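# Fit the camshaft into the engine case, gears in time

## Task

Put the camshaft into the engine case, which sits free on the table. Push its shaft fully home in the open bearing on the case's front face so the large cam gear engages the small crank gear with correct timing: as the gears rotate, the marked tooth on the small gear must land in one of the two marked gaps on the large gear. The engine case must be left upright when done.

## Robot and tools

Robot: two arms, left_arm and right_arm, each with a two-finger gripper and a wrist camera. Calibrated bases in the scene frame: left_arm at (-0.036, +0.258, +0.003) m, quat_wxyz (+1.000, 0, 0, -0.022); right_arm at (-0.047, -0.370, +0.024) m, quat_wxyz (+1.000, 0, 0, -0.021). A two-camera stand is fixed behind the arms. Cameras: cam_head_left, cam_head_right, cam_left_wrist, cam_right_wrist, each 896x504.

Frames. Scene frame: origin at table-top height, midway between the nominal bases; +z up, +x out over the table, left_arm toward +y. Reported hand positions, orientations, velocities and targets use this frame. Offsets in a command instead use the axes of that arm's own Hand target. On the gripper, the fingers point along +z and close along y. end_effector_position is the point between the finger pads, just behind the tips. Printed poses can be a few cm off, more when the arm reaches far.

Command row: 14 numbers, each in [-1, 1], always for both arms: left_arm dx, dy, dz, rx, ry, rz, opening, then right_arm the same seven. dx..rz are an offset (not a pose) from the arm's Hand target as it stood when the action or move began, along that Hand target's axes; 1.0 equals 0.6 m or 180 degrees; rx, ry, rz form a single rotation vector. Every row counts from that same start, not from the previous row; a new call starts from the new Hand target, so resending an offset moves further. Six zeros re-command the current Hand target. Opening is absolute: +1 fully open (~87 mm between pads), +0.5 ~69 mm, 0 ~43 mm, -0.5 ~18 mm, -1 closed. A 0 opening is a real command, so to keep a gripper unchanged resend its present value.

execute_actions(actions, cameras): actions is a list of actions; each action is a table of up to 15 rows, one row per 1/30 s control step; a short table repeats its final row to fill 15 steps. Images are returned only for an empty actions list or when cameras names them (["all"], [] or a list of names; an unknown name voids the call).

move(target, speed, blend, opening_speed, blocking, cameras): straight-line path of each gripper toward target, one 14-number row or a list of up to 15 rows, all offsets measured from the same starting Hand targets. speed in m/s, 0.002 to 2.9, default 0.25 (turn rate up to twice that in rad/s), one value or one per target. blend in m rounds corners at intermediate targets; 0 stops at each. opening_speed: rate of opening change per second on the -1..+1 scale, at least 0.2. Paths end together, last at least 0.5 s and are cut off at 10 s. Moves do not avoid obstacles or the other arm; faster motion lags, strays and strikes harder. Avoid paths passing near an arm's own base. blocking=false returns early while the move continues. The result adds a move: line: done (at rest within 10 mm and 2 degrees), off_target, moving, held, fault, plus limits such as paced (pose clipped) or held (steps withheld).

wait(seconds 0 to 10) lets the scene run with last commands held. stop brakes a running move. zoom_image(camera, region [x0,y0,x1,y1], max 504x504 pixels) enlarges part of a camera's newest image. read_manual gives licence texts only. finished_scene(scene = current scene number) ends the scene irreversibly; the goal must then hold without the robot.

Results: end_effector_position (m) and end_effector_quat_wxyz per arm; Hand target (the last commanded pose after clipping, which the next offsets start from); grip_measured on the opening scale (Joint positions show the gripper on 0 closed to 1 open), possibly off by ~1 mm; Joint velocities (may read within noise); Joint torques, including gravity, with offsets and noise, joints 1-3 wrapping at ±28 N m; Tool commands. MOTOR HOT appears at 75 °C; at 90 °C an OVER-TEMPERATURE FAULT folds that arm and disables it; at 100 °C it collapses. Holding loads, stretching out or pushing at unreachable poses heats motors.

Behaviour: orientation commands are clipped to 40 degrees from the measured orientation each step. Friction and weight leave grippers short, low or tilted; small moves may fail or go sideways, so check position and tilt after each move and send the remaining gap as an offset. A blocked arm keeps pressing until commanded back behind its gripper. To grip, command an opening about 0.04 below the grip_measured reading at first contact; the force limit is about 20 N per pad. The controller's clearance check does not stop grippers, housings or wrist cameras colliding with each other.

Avoid: dropping parts or releasing them while moving, knocking anything off the table, hitting fixed or heavy things, hard pushes, arm-to-arm contact (including closing one gripper on the other's fingers), strain on camera cables, and arm stops. Loose objects may sometimes get a brief push from outside. Thinking time lets the scene run on.

Each tool is called after "Request:" as name(argument=value, ...), one argument or row to a line, values as JSON.

## Session

Request:
execute_actions(
  actions=[],
)

Scene clock: 0.00 s.
left_arm: end_effector_position=(+0.3354, +0.2460, +0.0380) grip_measured=+0.983 end_effector_quat_wxyz=(+0.563, +0.010, +0.826, +0.018) | right_arm: end_effector_position=(+0.3242, -0.4210, +0.0665) grip_measured=+0.982 end_effector_quat_wxyz=(+0.568, +0.098, +0.811, -0.104)
Joint positions: left_arm=[-0.033 1.566 0.327 0.863 -0.09 0.008 0.991] | right_arm=[0.028 1.574 0.336 0.884 0.27 0.038 0.991]
Joint velocities: within noise
Joint torques (N m): no reading
Heat: left arm: 18 °C; right arm: 19 °C.
Hand target: left_arm +0.3385, +0.2458, +0.0432; +0.569, +0.009, +0.822, +0.018 | right_arm +0.3286, -0.4211, +0.0741; +0.578, +0.100, +0.804, -0.103
Tool commands: left_gripper/opening=+1.0 right_gripper/opening=+1.0

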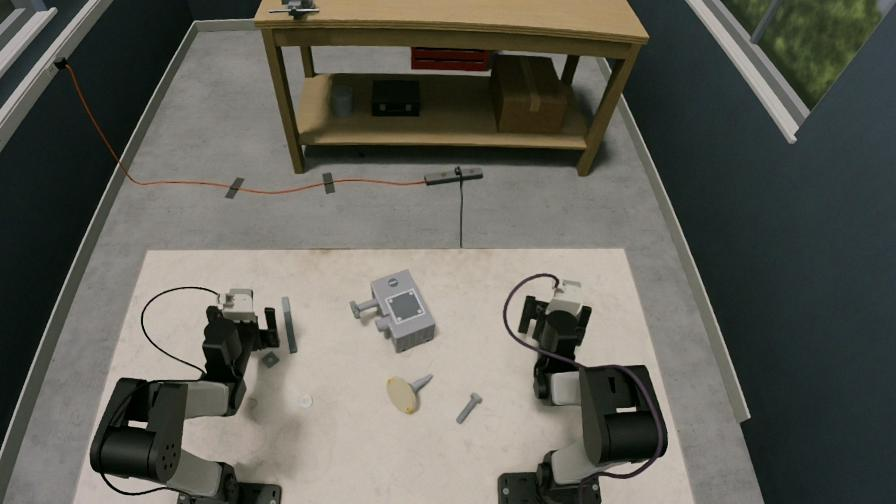

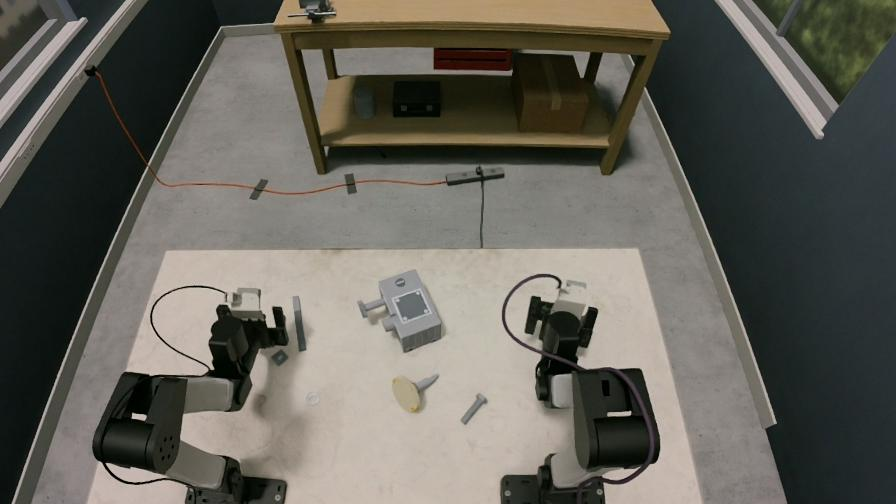

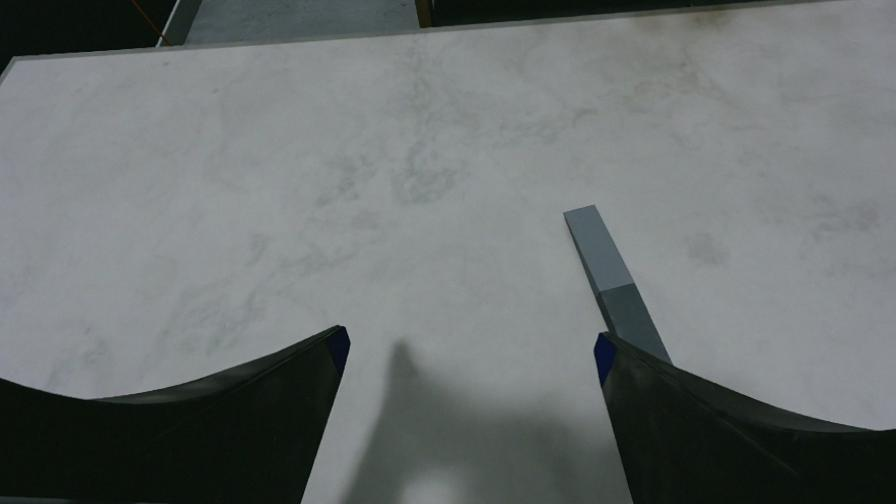

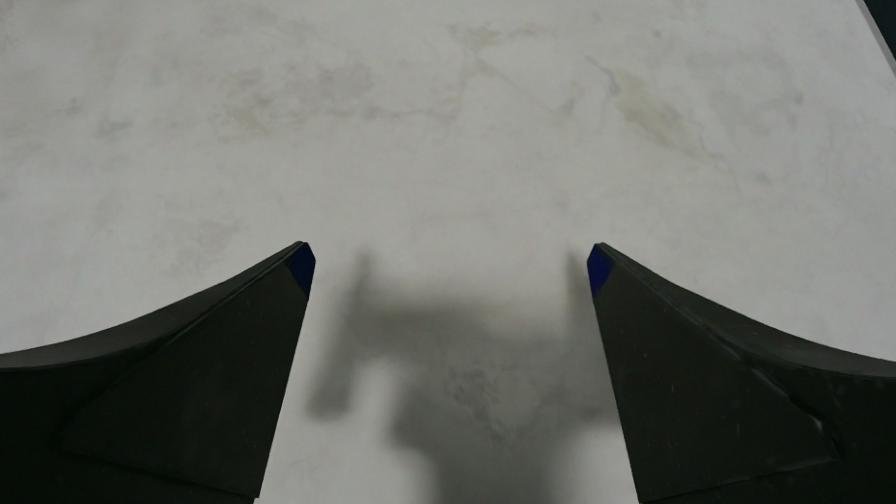

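Request:
zoom_image(
  camera="cam_head_left",
  region=[330, 250, 500, 430],
)

Request:
zoom_image(
  camera="cam_head_right",
  region=[340, 250, 510, 430],
)

Request:
zoom_image(
  camera="cam_head_left",
  region=[340, 262, 450, 362],
)

Request:
zoom_image(
  camera="cam_head_left",
  region=[370, 360, 450, 430],
)

Scaled by 2.800 from the camera's 896x504 image, which has a finer 1280x720 frame.

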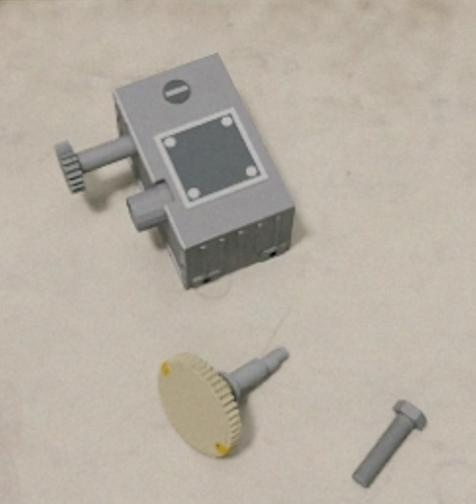

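Scaled by 2.800 from the camera's 896x504 image, which has a finer 1280x720 frame.

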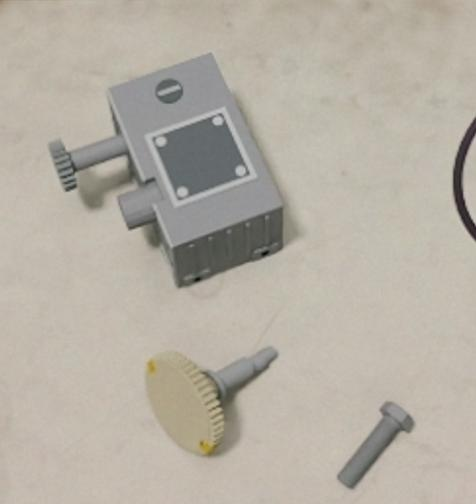

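Scaled by 4.582 from the camera's 896x504 image, which has a finer 1280x720 frame.

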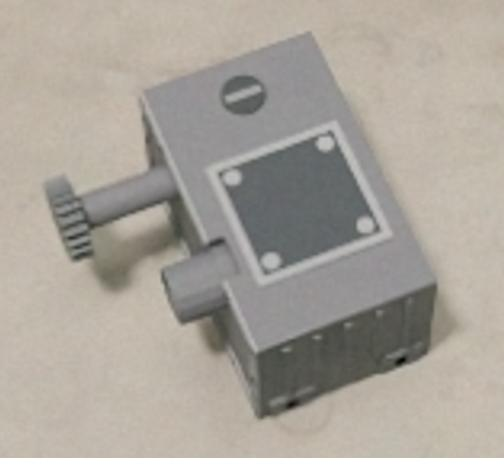

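Scaled by 6.300 from the camera's 896x504 image, which has a finer 1280x720 frame.

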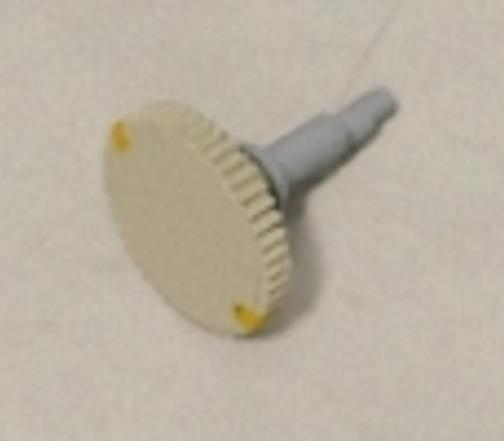

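Request:
move(
  target=[-0.095,-0.177,-0.16,0.357,-0.202,0.002,1,-0.152,0.45,-0.392,-0.163,0.373,-0.197,1],
  speed=0.3,
  cameras=["all"],
)

Scene clock: 71.87 s.
left_arm: end_effector_position=(+0.2662, +0.1382, +0.1083) grip_measured=+0.983 end_effector_quat_wxyz=(+0.602, +0.331, +0.617, -0.384) | right_arm: end_effector_position=(+0.2181, -0.1041, +0.2139) grip_measured=+0.982 end_effector_quat_wxyz=(+0.066, -0.232, +0.970, +0.035)
Joint positions: left_arm=[0.204 1.709 0.269 1.494 1.219 -0.127 0.991] | right_arm=[0.8 2.063 2.214 -1.573 0.004 0.289 0.991]
Joint torques (N m): left_arm=[-1.02 -5.41 4.22 2.14 0.13 -0.06] | right_arm=[-0.02 -7.24 8.73 0.86 0.02 0.1]
Heat: left arm: 26 °C; right arm: 27 °C.
Hand target: left_arm +0.2691, +0.1359, +0.1260; +0.694, +0.312, +0.498, -0.417 | right_arm +0.2186, -0.1000, +0.2204; +0.000, -0.233, +0.972, +0.001
Off the commanded pose: left_arm 0.018 m, 18 deg | right_arm 0.008 m, 8 deg.
joint sent to its limit (left arm) — joint 4 (wrist pitch), upper limit. The joint targets are off in orientation, not in position.
joint sent to its limit (right arm) — joint 4 (wrist pitch), lower limit. The joint targets are off in orientation, not in position.
move: off_target (left_arm, right_arm)

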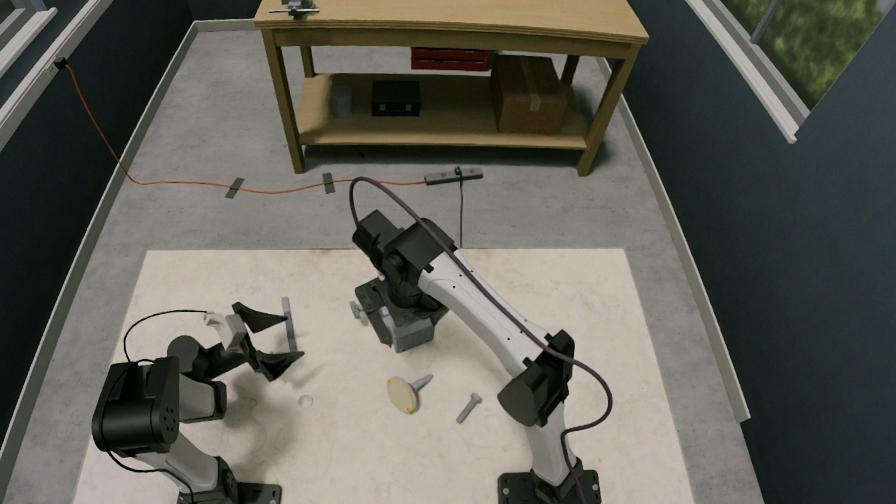

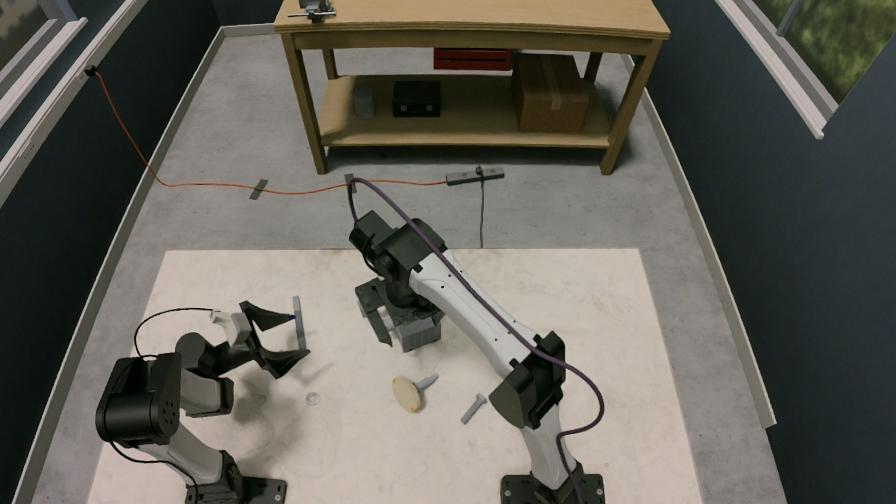

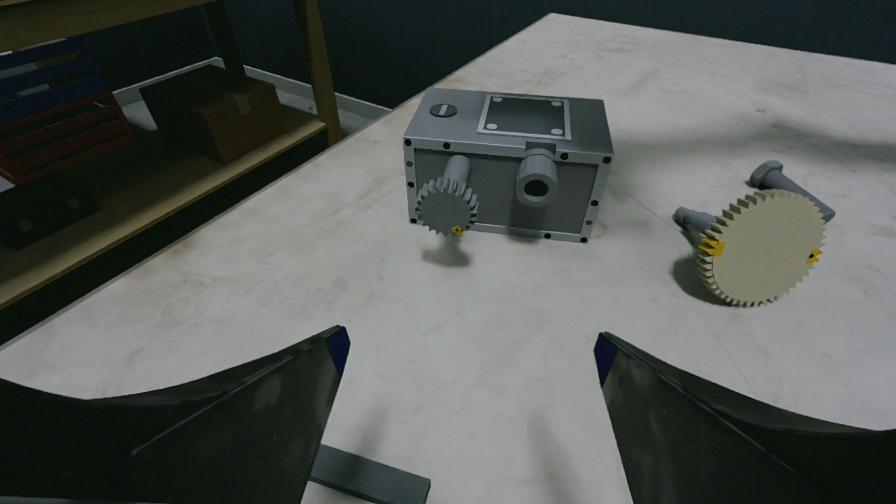

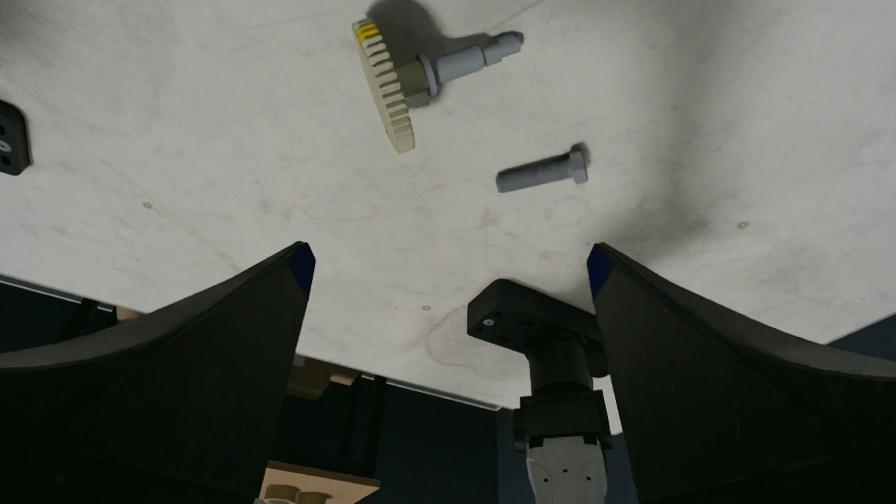

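Request:
zoom_image(
  camera="cam_left_wrist",
  region=[390, 80, 630, 280],
)

Request:
zoom_image(
  camera="cam_left_wrist",
  region=[650, 150, 850, 320],
)

Request:
zoom_image(
  camera="cam_right_wrist",
  region=[330, 0, 610, 200],
)

Scaled by 2.100 from the camera's 896x504 image, which has a finer 1280x720 frame.

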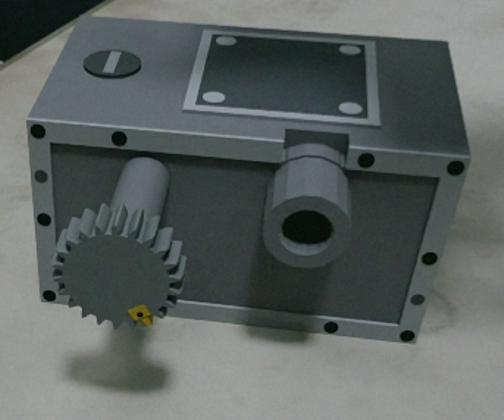

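Scaled by 2.520 from the camera's 896x504 image, which has a finer 1280x720 frame.

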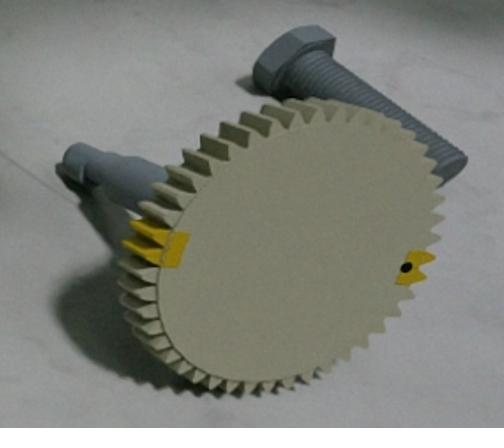

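Scaled by 1.800 from the camera's 896x504 image, which has a finer 1280x720 frame.

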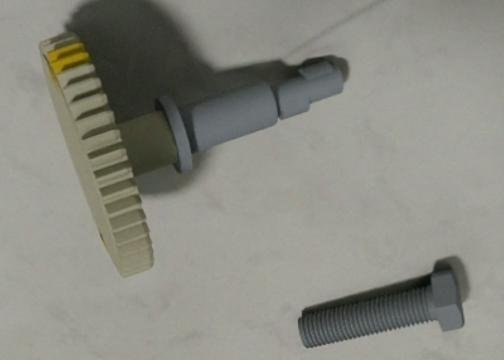

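Request:
move(
  target=[0,0,0,0,0,0,1,0.222,0.012,0.222,-0.125,-0.261,-0.042,1],
  speed=0.2,
  cameras=["all"],
)

Scene clock: 159.80 s.
left_arm: end_effector_position=(+0.2661, +0.1382, +0.1093) grip_measured=+0.983 end_effector_quat_wxyz=(+0.603, +0.332, +0.616, -0.383) | right_arm: end_effector_position=(+0.0986, -0.1570, +0.0887) grip_measured=+0.982 end_effector_quat_wxyz=(+0.340, -0.272, +0.859, +0.270)
Joint positions: left_arm=[0.204 1.705 0.269 1.494 1.22 -0.127 0.991] | right_arm=[0.909 0.837 0.36 -0.2 -0.086 0.296 0.991]
Joint torques (N m): left_arm=[-1.06 -5.14 4.21 2.14 0.13 -0.06] | right_arm=[0.65 -0.66 5.82 2.39 0.06 0.17]
Heat: left arm: 29 °C; right arm: 24 °C.
Hand target: left_arm +0.2692, +0.1359, +0.1259; +0.694, +0.312, +0.498, -0.417 | right_arm +0.0967, -0.1539, +0.0872; +0.341, -0.271, +0.856, +0.277
Off the commanded pose: left_arm 0.017 m, 18 deg | right_arm 0.004 m, 1 deg.
joint sent to its limit (left arm) — joint 4 (wrist pitch), upper limit. The joint targets are off in orientation, not in position.
move: off_target (left_arm)

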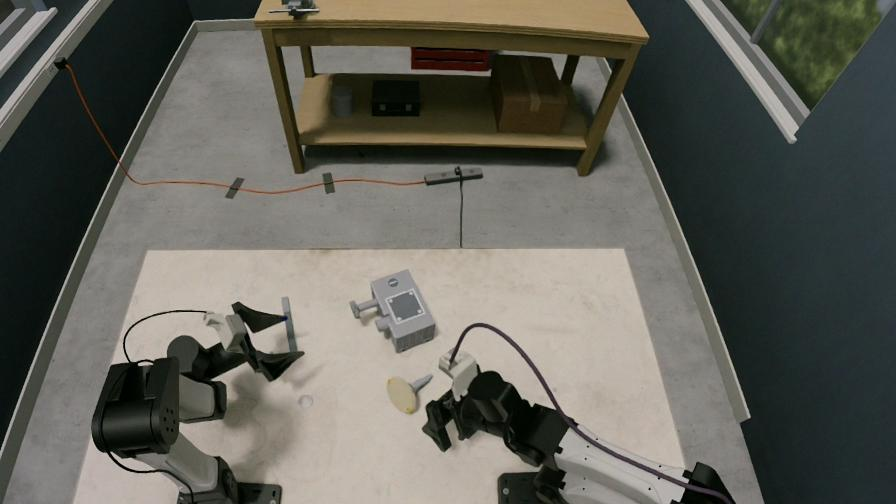

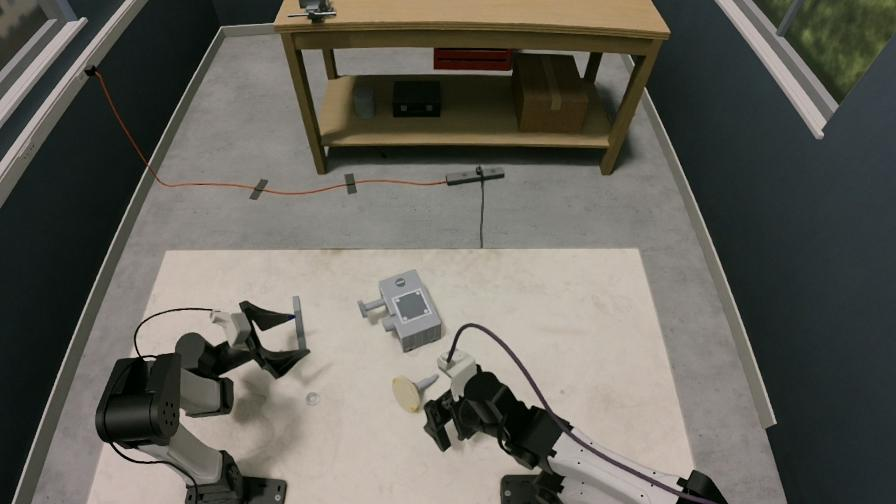

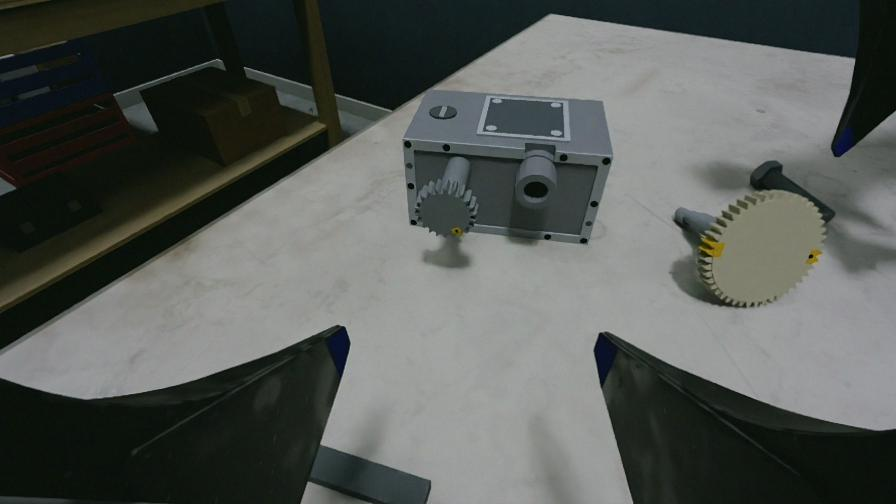

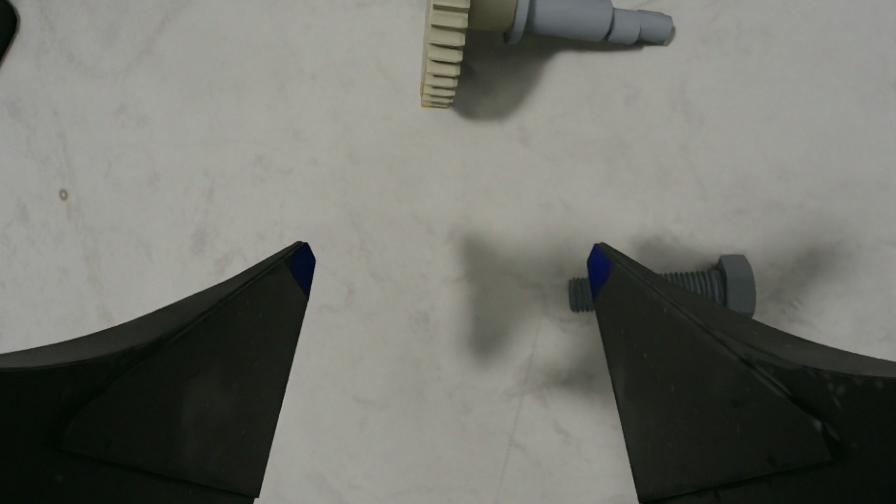

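Request:
move(
  target=[0,0,0,0,0,0,1,0,0,0.075,0,0,0,1],
  speed=0.1,
  cameras=["cam_left_wrist","cam_right_wrist"],
)

Scene clock: 165.37 s.
left_arm: end_effector_position=(+0.2661, +0.1382, +0.1093) grip_measured=+0.983 end_effector_quat_wxyz=(+0.603, +0.332, +0.616, -0.383) | right_arm: end_effector_position=(+0.1161, -0.1270, +0.0595) grip_measured=+0.982 end_effector_quat_wxyz=(+0.335, -0.274, +0.859, +0.273)
Joint positions: left_arm=[0.204 1.705 0.269 1.494 1.22 -0.127 0.991] | right_arm=[0.931 1.133 0.347 0.107 -0.081 0.31 0.991]
Joint torques (N m): left_arm=[-1.02 -5.12 4.19 2.13 0.13 -0.06] | right_arm=[0.57 -1.57 5.7 2.44 0.17 0.14]
Heat: left arm: 29 °C; right arm: 23 °C.
Hand target: left_arm +0.2692, +0.1359, +0.1259; +0.694, +0.312, +0.498, -0.417 | right_arm +0.1162, -0.1243, +0.0594; +0.341, -0.271, +0.857, +0.277
Off the commanded pose: left_arm 0.017 m, 18 deg | right_arm 0.003 m, 1 deg.
joint sent to its limit (left arm) — joint 4 (wrist pitch), upper limit. The joint targets are off in orientation, not in position.
move: off_target (left_arm)
Images, in order (width x height): cam_left_wrist 896x504, cam_right_wrist 896x504.

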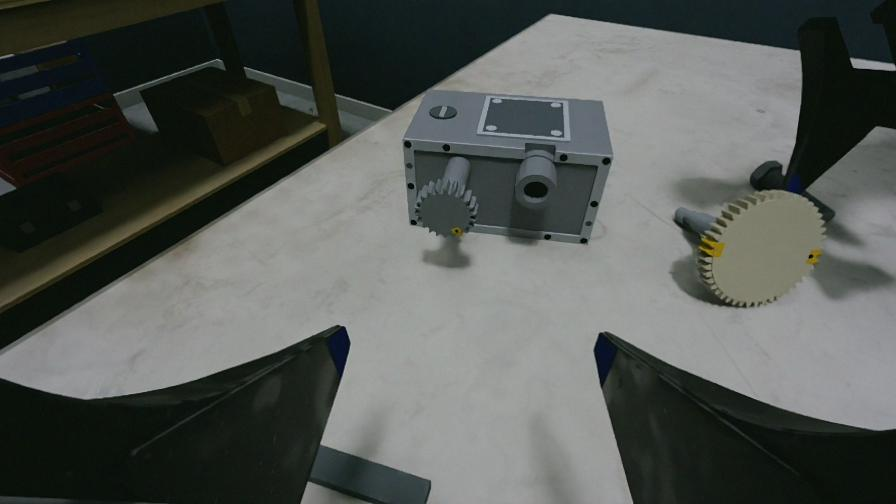

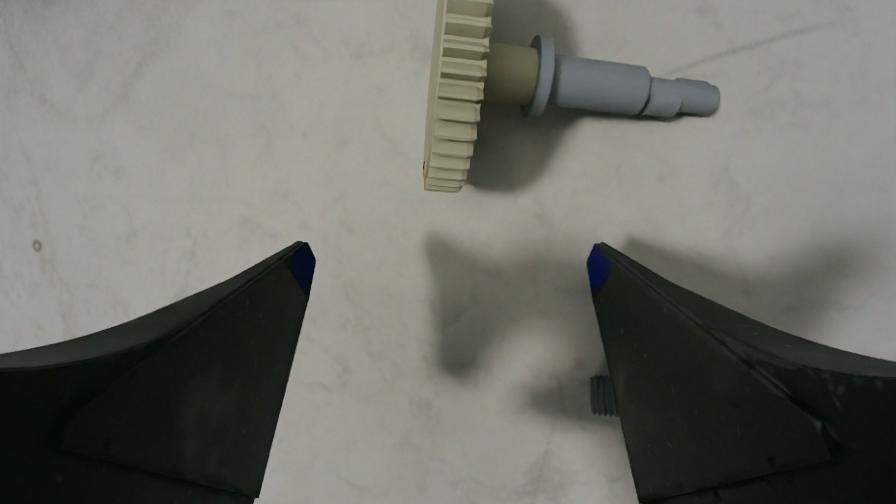

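Request:
move(
  target=[0,0,0,0,0,0,1,0,0,0.042,0,0,0,1],
  speed=0.1,
  cameras=["cam_left_wrist","cam_right_wrist"],
)

Request:
zoom_image(
  camera="cam_left_wrist",
  region=[640, 50, 896, 320],
)

Scene clock: 177.80 s.
left_arm: end_effector_position=(+0.2661, +0.1382, +0.1093) grip_measured=+0.983 end_effector_quat_wxyz=(+0.603, +0.332, +0.616, -0.383) | right_arm: end_effector_position=(+0.1230, -0.1158, +0.0372) grip_measured=+0.982 end_effector_quat_wxyz=(+0.328, -0.275, +0.863, +0.268)
Joint positions: left_arm=[0.204 1.705 0.269 1.494 1.22 -0.127 0.991] | right_arm=[0.94 1.302 0.347 0.256 -0.074 0.316 0.991]
Joint torques (N m): left_arm=[-1.02 -5.14 4.21 2.14 0.14 -0.05] | right_arm=[0.61 -2.32 6.89 2.43 0.17 0.16]
Heat: left arm: 30 °C; right arm: 25 °C.
Hand target: left_arm +0.2692, +0.1359, +0.1259; +0.694, +0.312, +0.498, -0.417 | right_arm +0.1271, -0.1077, +0.0440; +0.341, -0.271, +0.857, +0.277
Off the commanded pose: left_arm 0.017 m, 18 deg | right_arm 0.011 m, 2 deg.
joint sent to its limit (left arm) — joint 4 (wrist pitch), upper limit. The joint targets are off in orientation, not in position.
move: off_target (left_arm, right_arm)
Images, in order (width x height): cam_left_wrist 896x504, cam_right_wrist 896x504.

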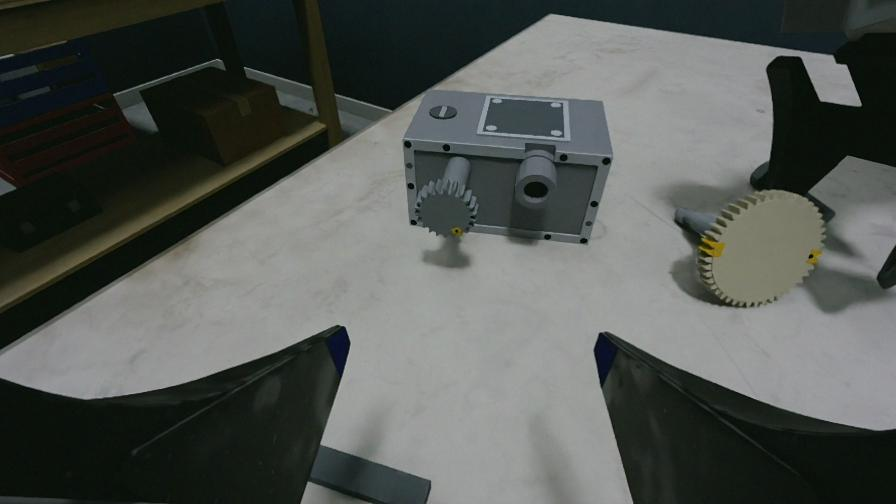

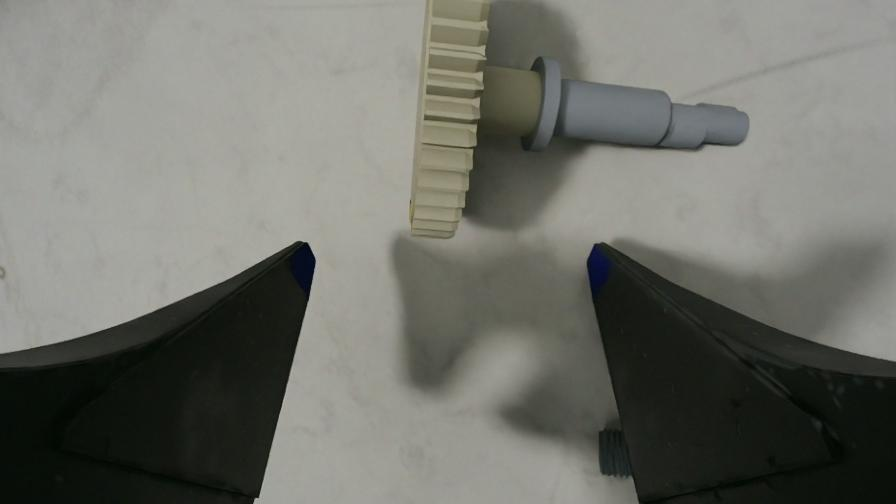

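Scaled by 1.867 from the camera's 896x504 image, which has a finer 1280x720 frame.

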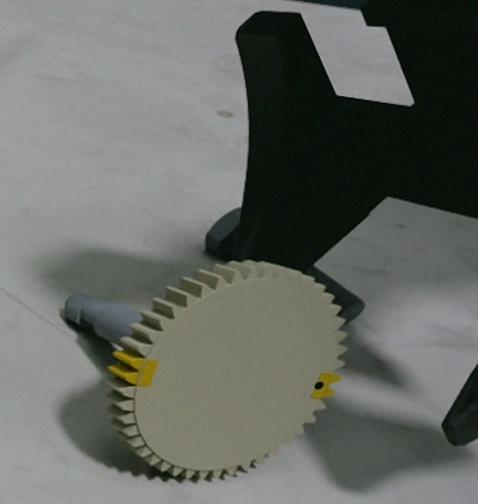

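Request:
move(
  target=[
    [0,0,0,0,0,0,1,-0.045,0.007,0,0,0,0,1],
    [0,0,0,0,0,0,1,-0.05,0.007,0.03,0,0,0,1],
  ],
  speed=0.1,
  cameras=["cam_left_wrist","cam_right_wrist"],
)

Request:
zoom_image(
  camera="cam_left_wrist",
  region=[640, 50, 896, 320],
)

Scene clock: 199.30 s.
left_arm: end_effector_position=(+0.2661, +0.1382, +0.1093) grip_measured=+0.983 end_effector_quat_wxyz=(+0.603, +0.332, +0.616, -0.383) | right_arm: end_effector_position=(+0.1379, -0.0970, +0.0418) grip_measured=+0.982 end_effector_quat_wxyz=(+0.319, -0.276, +0.868, +0.263)
Joint positions: left_arm=[0.204 1.705 0.269 1.494 1.22 -0.127 0.991] | right_arm=[0.94 1.404 0.462 0.221 -0.074 0.316 0.991]
Joint torques (N m): left_arm=[-1.03 -5.15 4.19 2.14 0.14 -0.06] | right_arm=[-0.84 -3 9.17 2.38 0.03 0.02]
Heat: left arm: 30 °C; right arm: 27 °C.
Hand target: left_arm +0.2692, +0.1359, +0.1259; +0.694, +0.312, +0.498, -0.417 | right_arm +0.1509, -0.0846, +0.0563; +0.341, -0.271, +0.856, +0.277
Off the commanded pose: left_arm 0.017 m, 18 deg | right_arm 0.023 m, 3 deg.
joint sent to its limit (left arm) — joint 4 (wrist pitch), upper limit. The joint targets are off in orientation, not in position.
move: off_target (left_arm, right_arm)
Images, in order (width x height): cam_left_wrist 896x504, cam_right_wrist 896x504.

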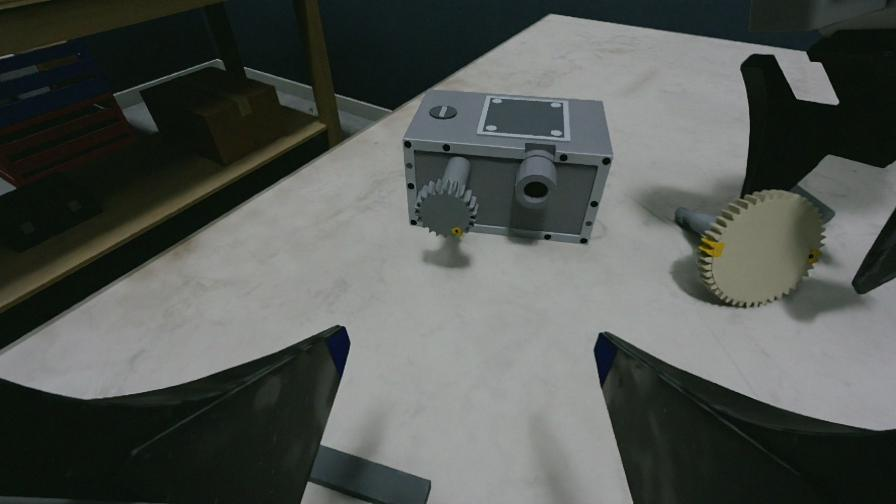

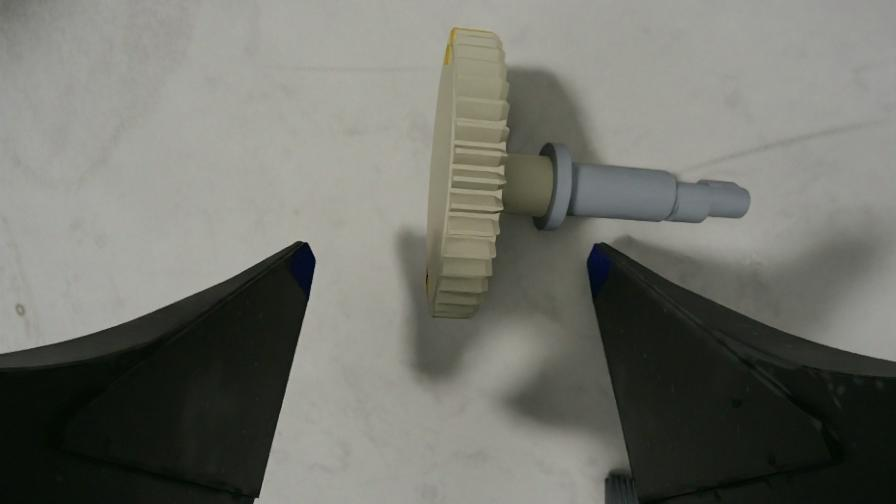

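Scaled by 1.867 from the camera's 896x504 image, which has a finer 1280x720 frame.

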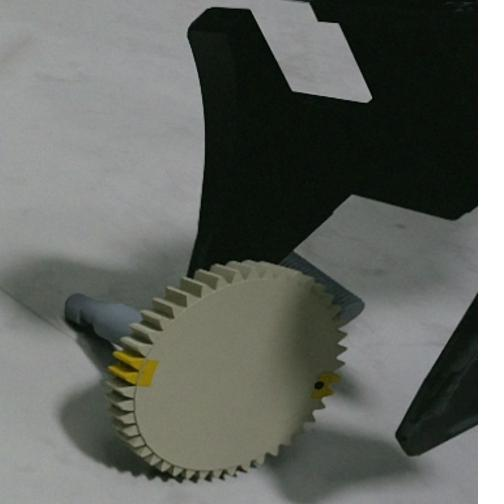

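Request:
move(
  target=[0,0,0,0,0,0,1,0,-0.012,0,0,0,0,0.1],
  speed=0.1,
  opening_speed=1,
  cameras=["cam_left_wrist","cam_right_wrist"],
)

Scene clock: 210.07 s.
left_arm: end_effector_position=(+0.2661, +0.1382, +0.1093) grip_measured=+0.983 end_effector_quat_wxyz=(+0.603, +0.332, +0.616, -0.383) | right_arm: end_effector_position=(+0.1444, -0.0998, +0.0420) grip_measured=+0.100 end_effector_quat_wxyz=(+0.321, -0.270, +0.868, +0.265)
Joint positions: left_arm=[0.204 1.705 0.269 1.494 1.22 -0.127 0.991] | right_arm=[0.91 1.41 0.462 0.232 -0.094 0.307 0.55]
Joint torques (N m): left_arm=[-1.02 -5.12 4.21 2.15 0.14 -0.06] | right_arm=[-0.87 -3 8.58 2.4 0 -0.09]
Heat: left arm: 31 °C; right arm: 27 °C.
Hand target: left_arm +0.2692, +0.1359, +0.1259; +0.694, +0.312, +0.498, -0.417 | right_arm +0.1556, -0.0896, +0.0542; +0.341, -0.271, +0.856, +0.277
Off the commanded pose: left_arm 0.017 m, 18 deg | right_arm 0.019 m, 3 deg.
joint sent to its limit (left arm) — joint 4 (wrist pitch), upper limit. The joint targets are off in orientation, not in position.
move: off_target (left_arm, right_arm)
Images, in order (width x height): cam_left_wrist 896x504, cam_right_wrist 896x504.

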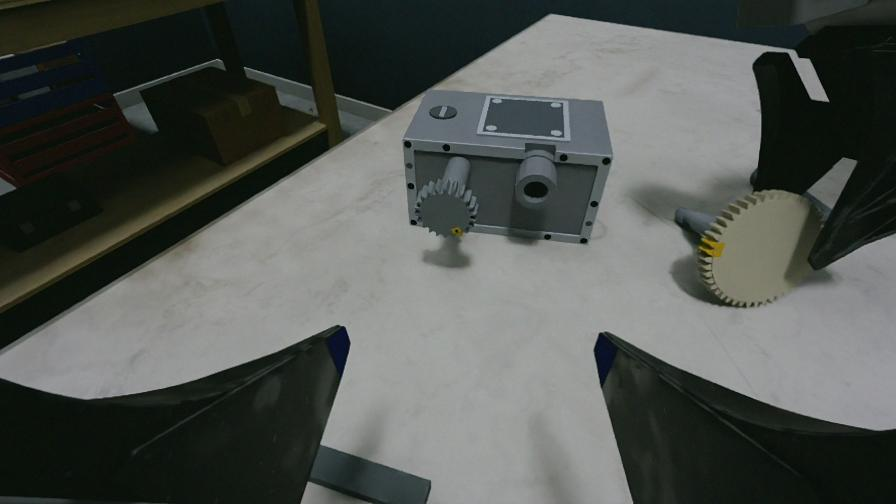

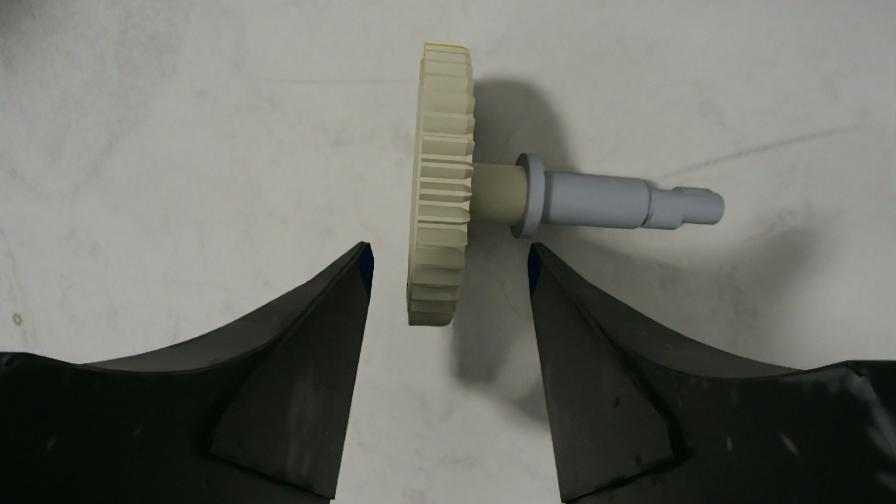

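Request:
move(
  target=[0,0,0,0,0,0,1,0,0.009,0,0,0,0,-0.35],
  speed=0.1,
  opening_speed=0.6,
  cameras=["cam_left_wrist","cam_right_wrist"],
)

Scene clock: 215.23 s.
left_arm: end_effector_position=(+0.2661, +0.1382, +0.1093) grip_measured=+0.983 end_effector_quat_wxyz=(+0.603, +0.332, +0.616, -0.383) | right_arm: end_effector_position=(+0.1434, -0.0991, +0.0420) grip_measured=-0.350 end_effector_quat_wxyz=(+0.321, -0.272, +0.868, +0.266)
Joint positions: left_arm=[0.204 1.705 0.269 1.494 1.22 -0.127 0.991] | right_arm=[0.914 1.41 0.462 0.232 -0.094 0.307 0.325]
Joint torques (N m): left_arm=[-1.05 -5.15 4.18 2.13 0.13 -0.06] | right_arm=[0.62 -3.28 9.01 2.32 0.15 0.08]
Heat: left arm: 31 °C; right arm: 28 °C.
Hand target: left_arm +0.2692, +0.1359, +0.1259; +0.694, +0.312, +0.498, -0.417 | right_arm +0.1520, -0.0858, +0.0558; +0.341, -0.271, +0.856, +0.277
Off the commanded pose: left_arm 0.017 m, 18 deg | right_arm 0.021 m, 3 deg.
joint sent to its limit (left arm) — joint 4 (wrist pitch), upper limit. The joint targets are off in orientation, not in position.
move: off_target (left_arm, right_arm)
Images, in order (width x height): cam_left_wrist 896x504, cam_right_wrist 896x504.

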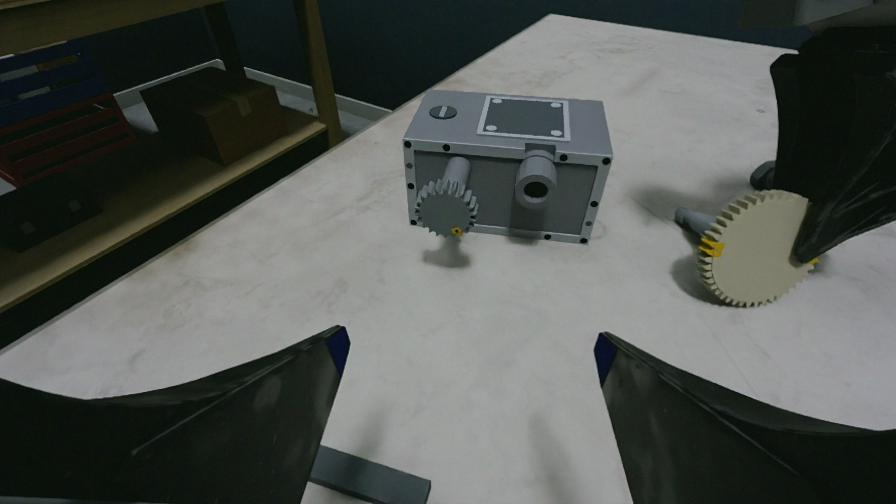

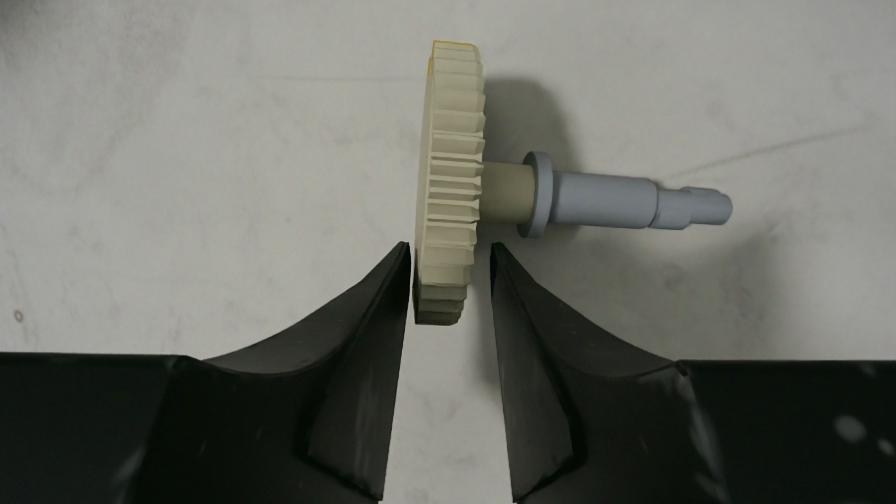

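Request:
move(
  target=[0,0,0,0,0,0,1,0,0.003,0,0,0,0,-0.9],
  speed=0.1,
  opening_speed=0.4,
  cameras=["cam_left_wrist","cam_right_wrist"],
)

Scene clock: 226.23 s.
left_arm: end_effector_position=(+0.2661, +0.1382, +0.1093) grip_measured=+0.983 end_effector_quat_wxyz=(+0.603, +0.332, +0.616, -0.383) | right_arm: end_effector_position=(+0.1413, -0.0973, +0.0423) grip_measured=-0.651 end_effector_quat_wxyz=(+0.320, -0.274, +0.867, +0.267)
Joint positions: left_arm=[0.204 1.705 0.269 1.494 1.22 -0.127 0.991] | right_arm=[0.923 1.41 0.462 0.233 -0.091 0.31 0.174]
Joint torques (N m): left_arm=[-1.05 -5.15 4.16 2.14 0.13 -0.05] | right_arm=[0.43 -3.33 9.29 2.29 0.18 0.09]
Heat: left arm: 31 °C; right arm: 28 °C.
Hand target: left_arm +0.2692, +0.1359, +0.1259; +0.694, +0.312, +0.498, -0.417 | right_arm +0.1509, -0.0846, +0.0562; +0.341, -0.271, +0.857, +0.277
Off the commanded pose: left_arm 0.017 m, 18 deg | right_arm 0.021 m, 3 deg.
joint sent to its limit (left arm) — joint 4 (wrist pitch), upper limit. The joint targets are off in orientation, not in position.
move: off_target (left_arm, right_arm)
Images, in order (width x height): cam_left_wrist 896x504, cam_right_wrist 896x504.

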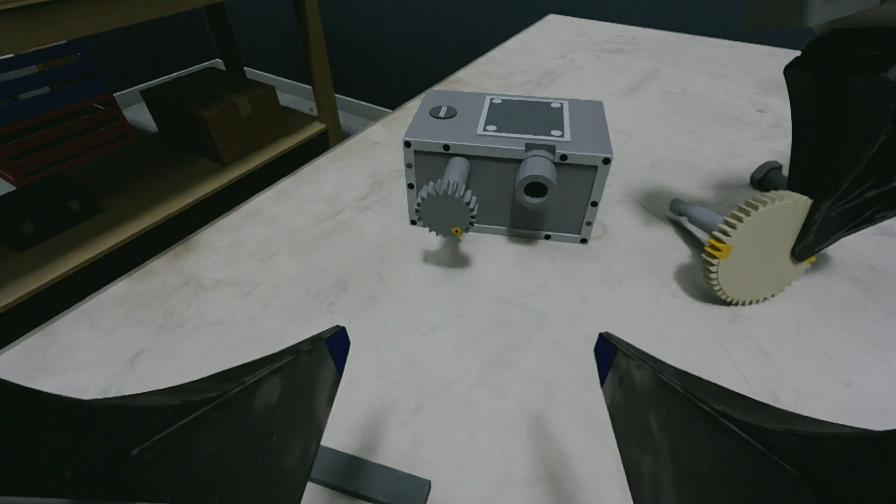

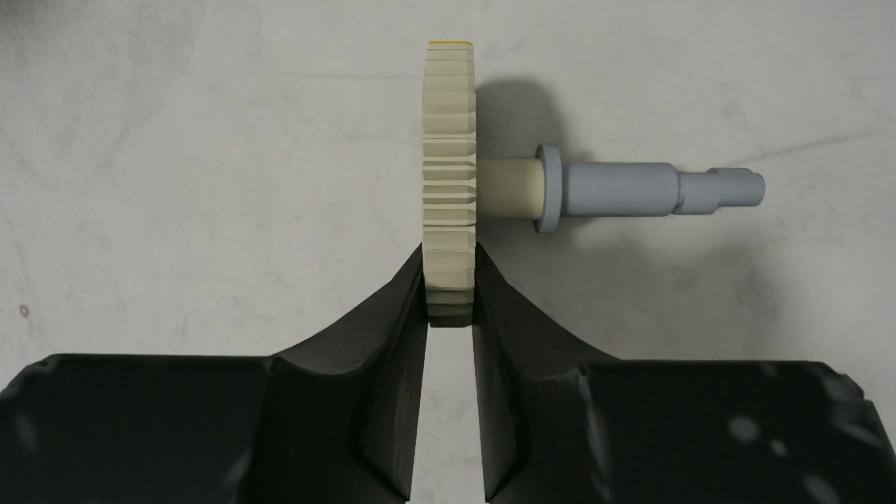

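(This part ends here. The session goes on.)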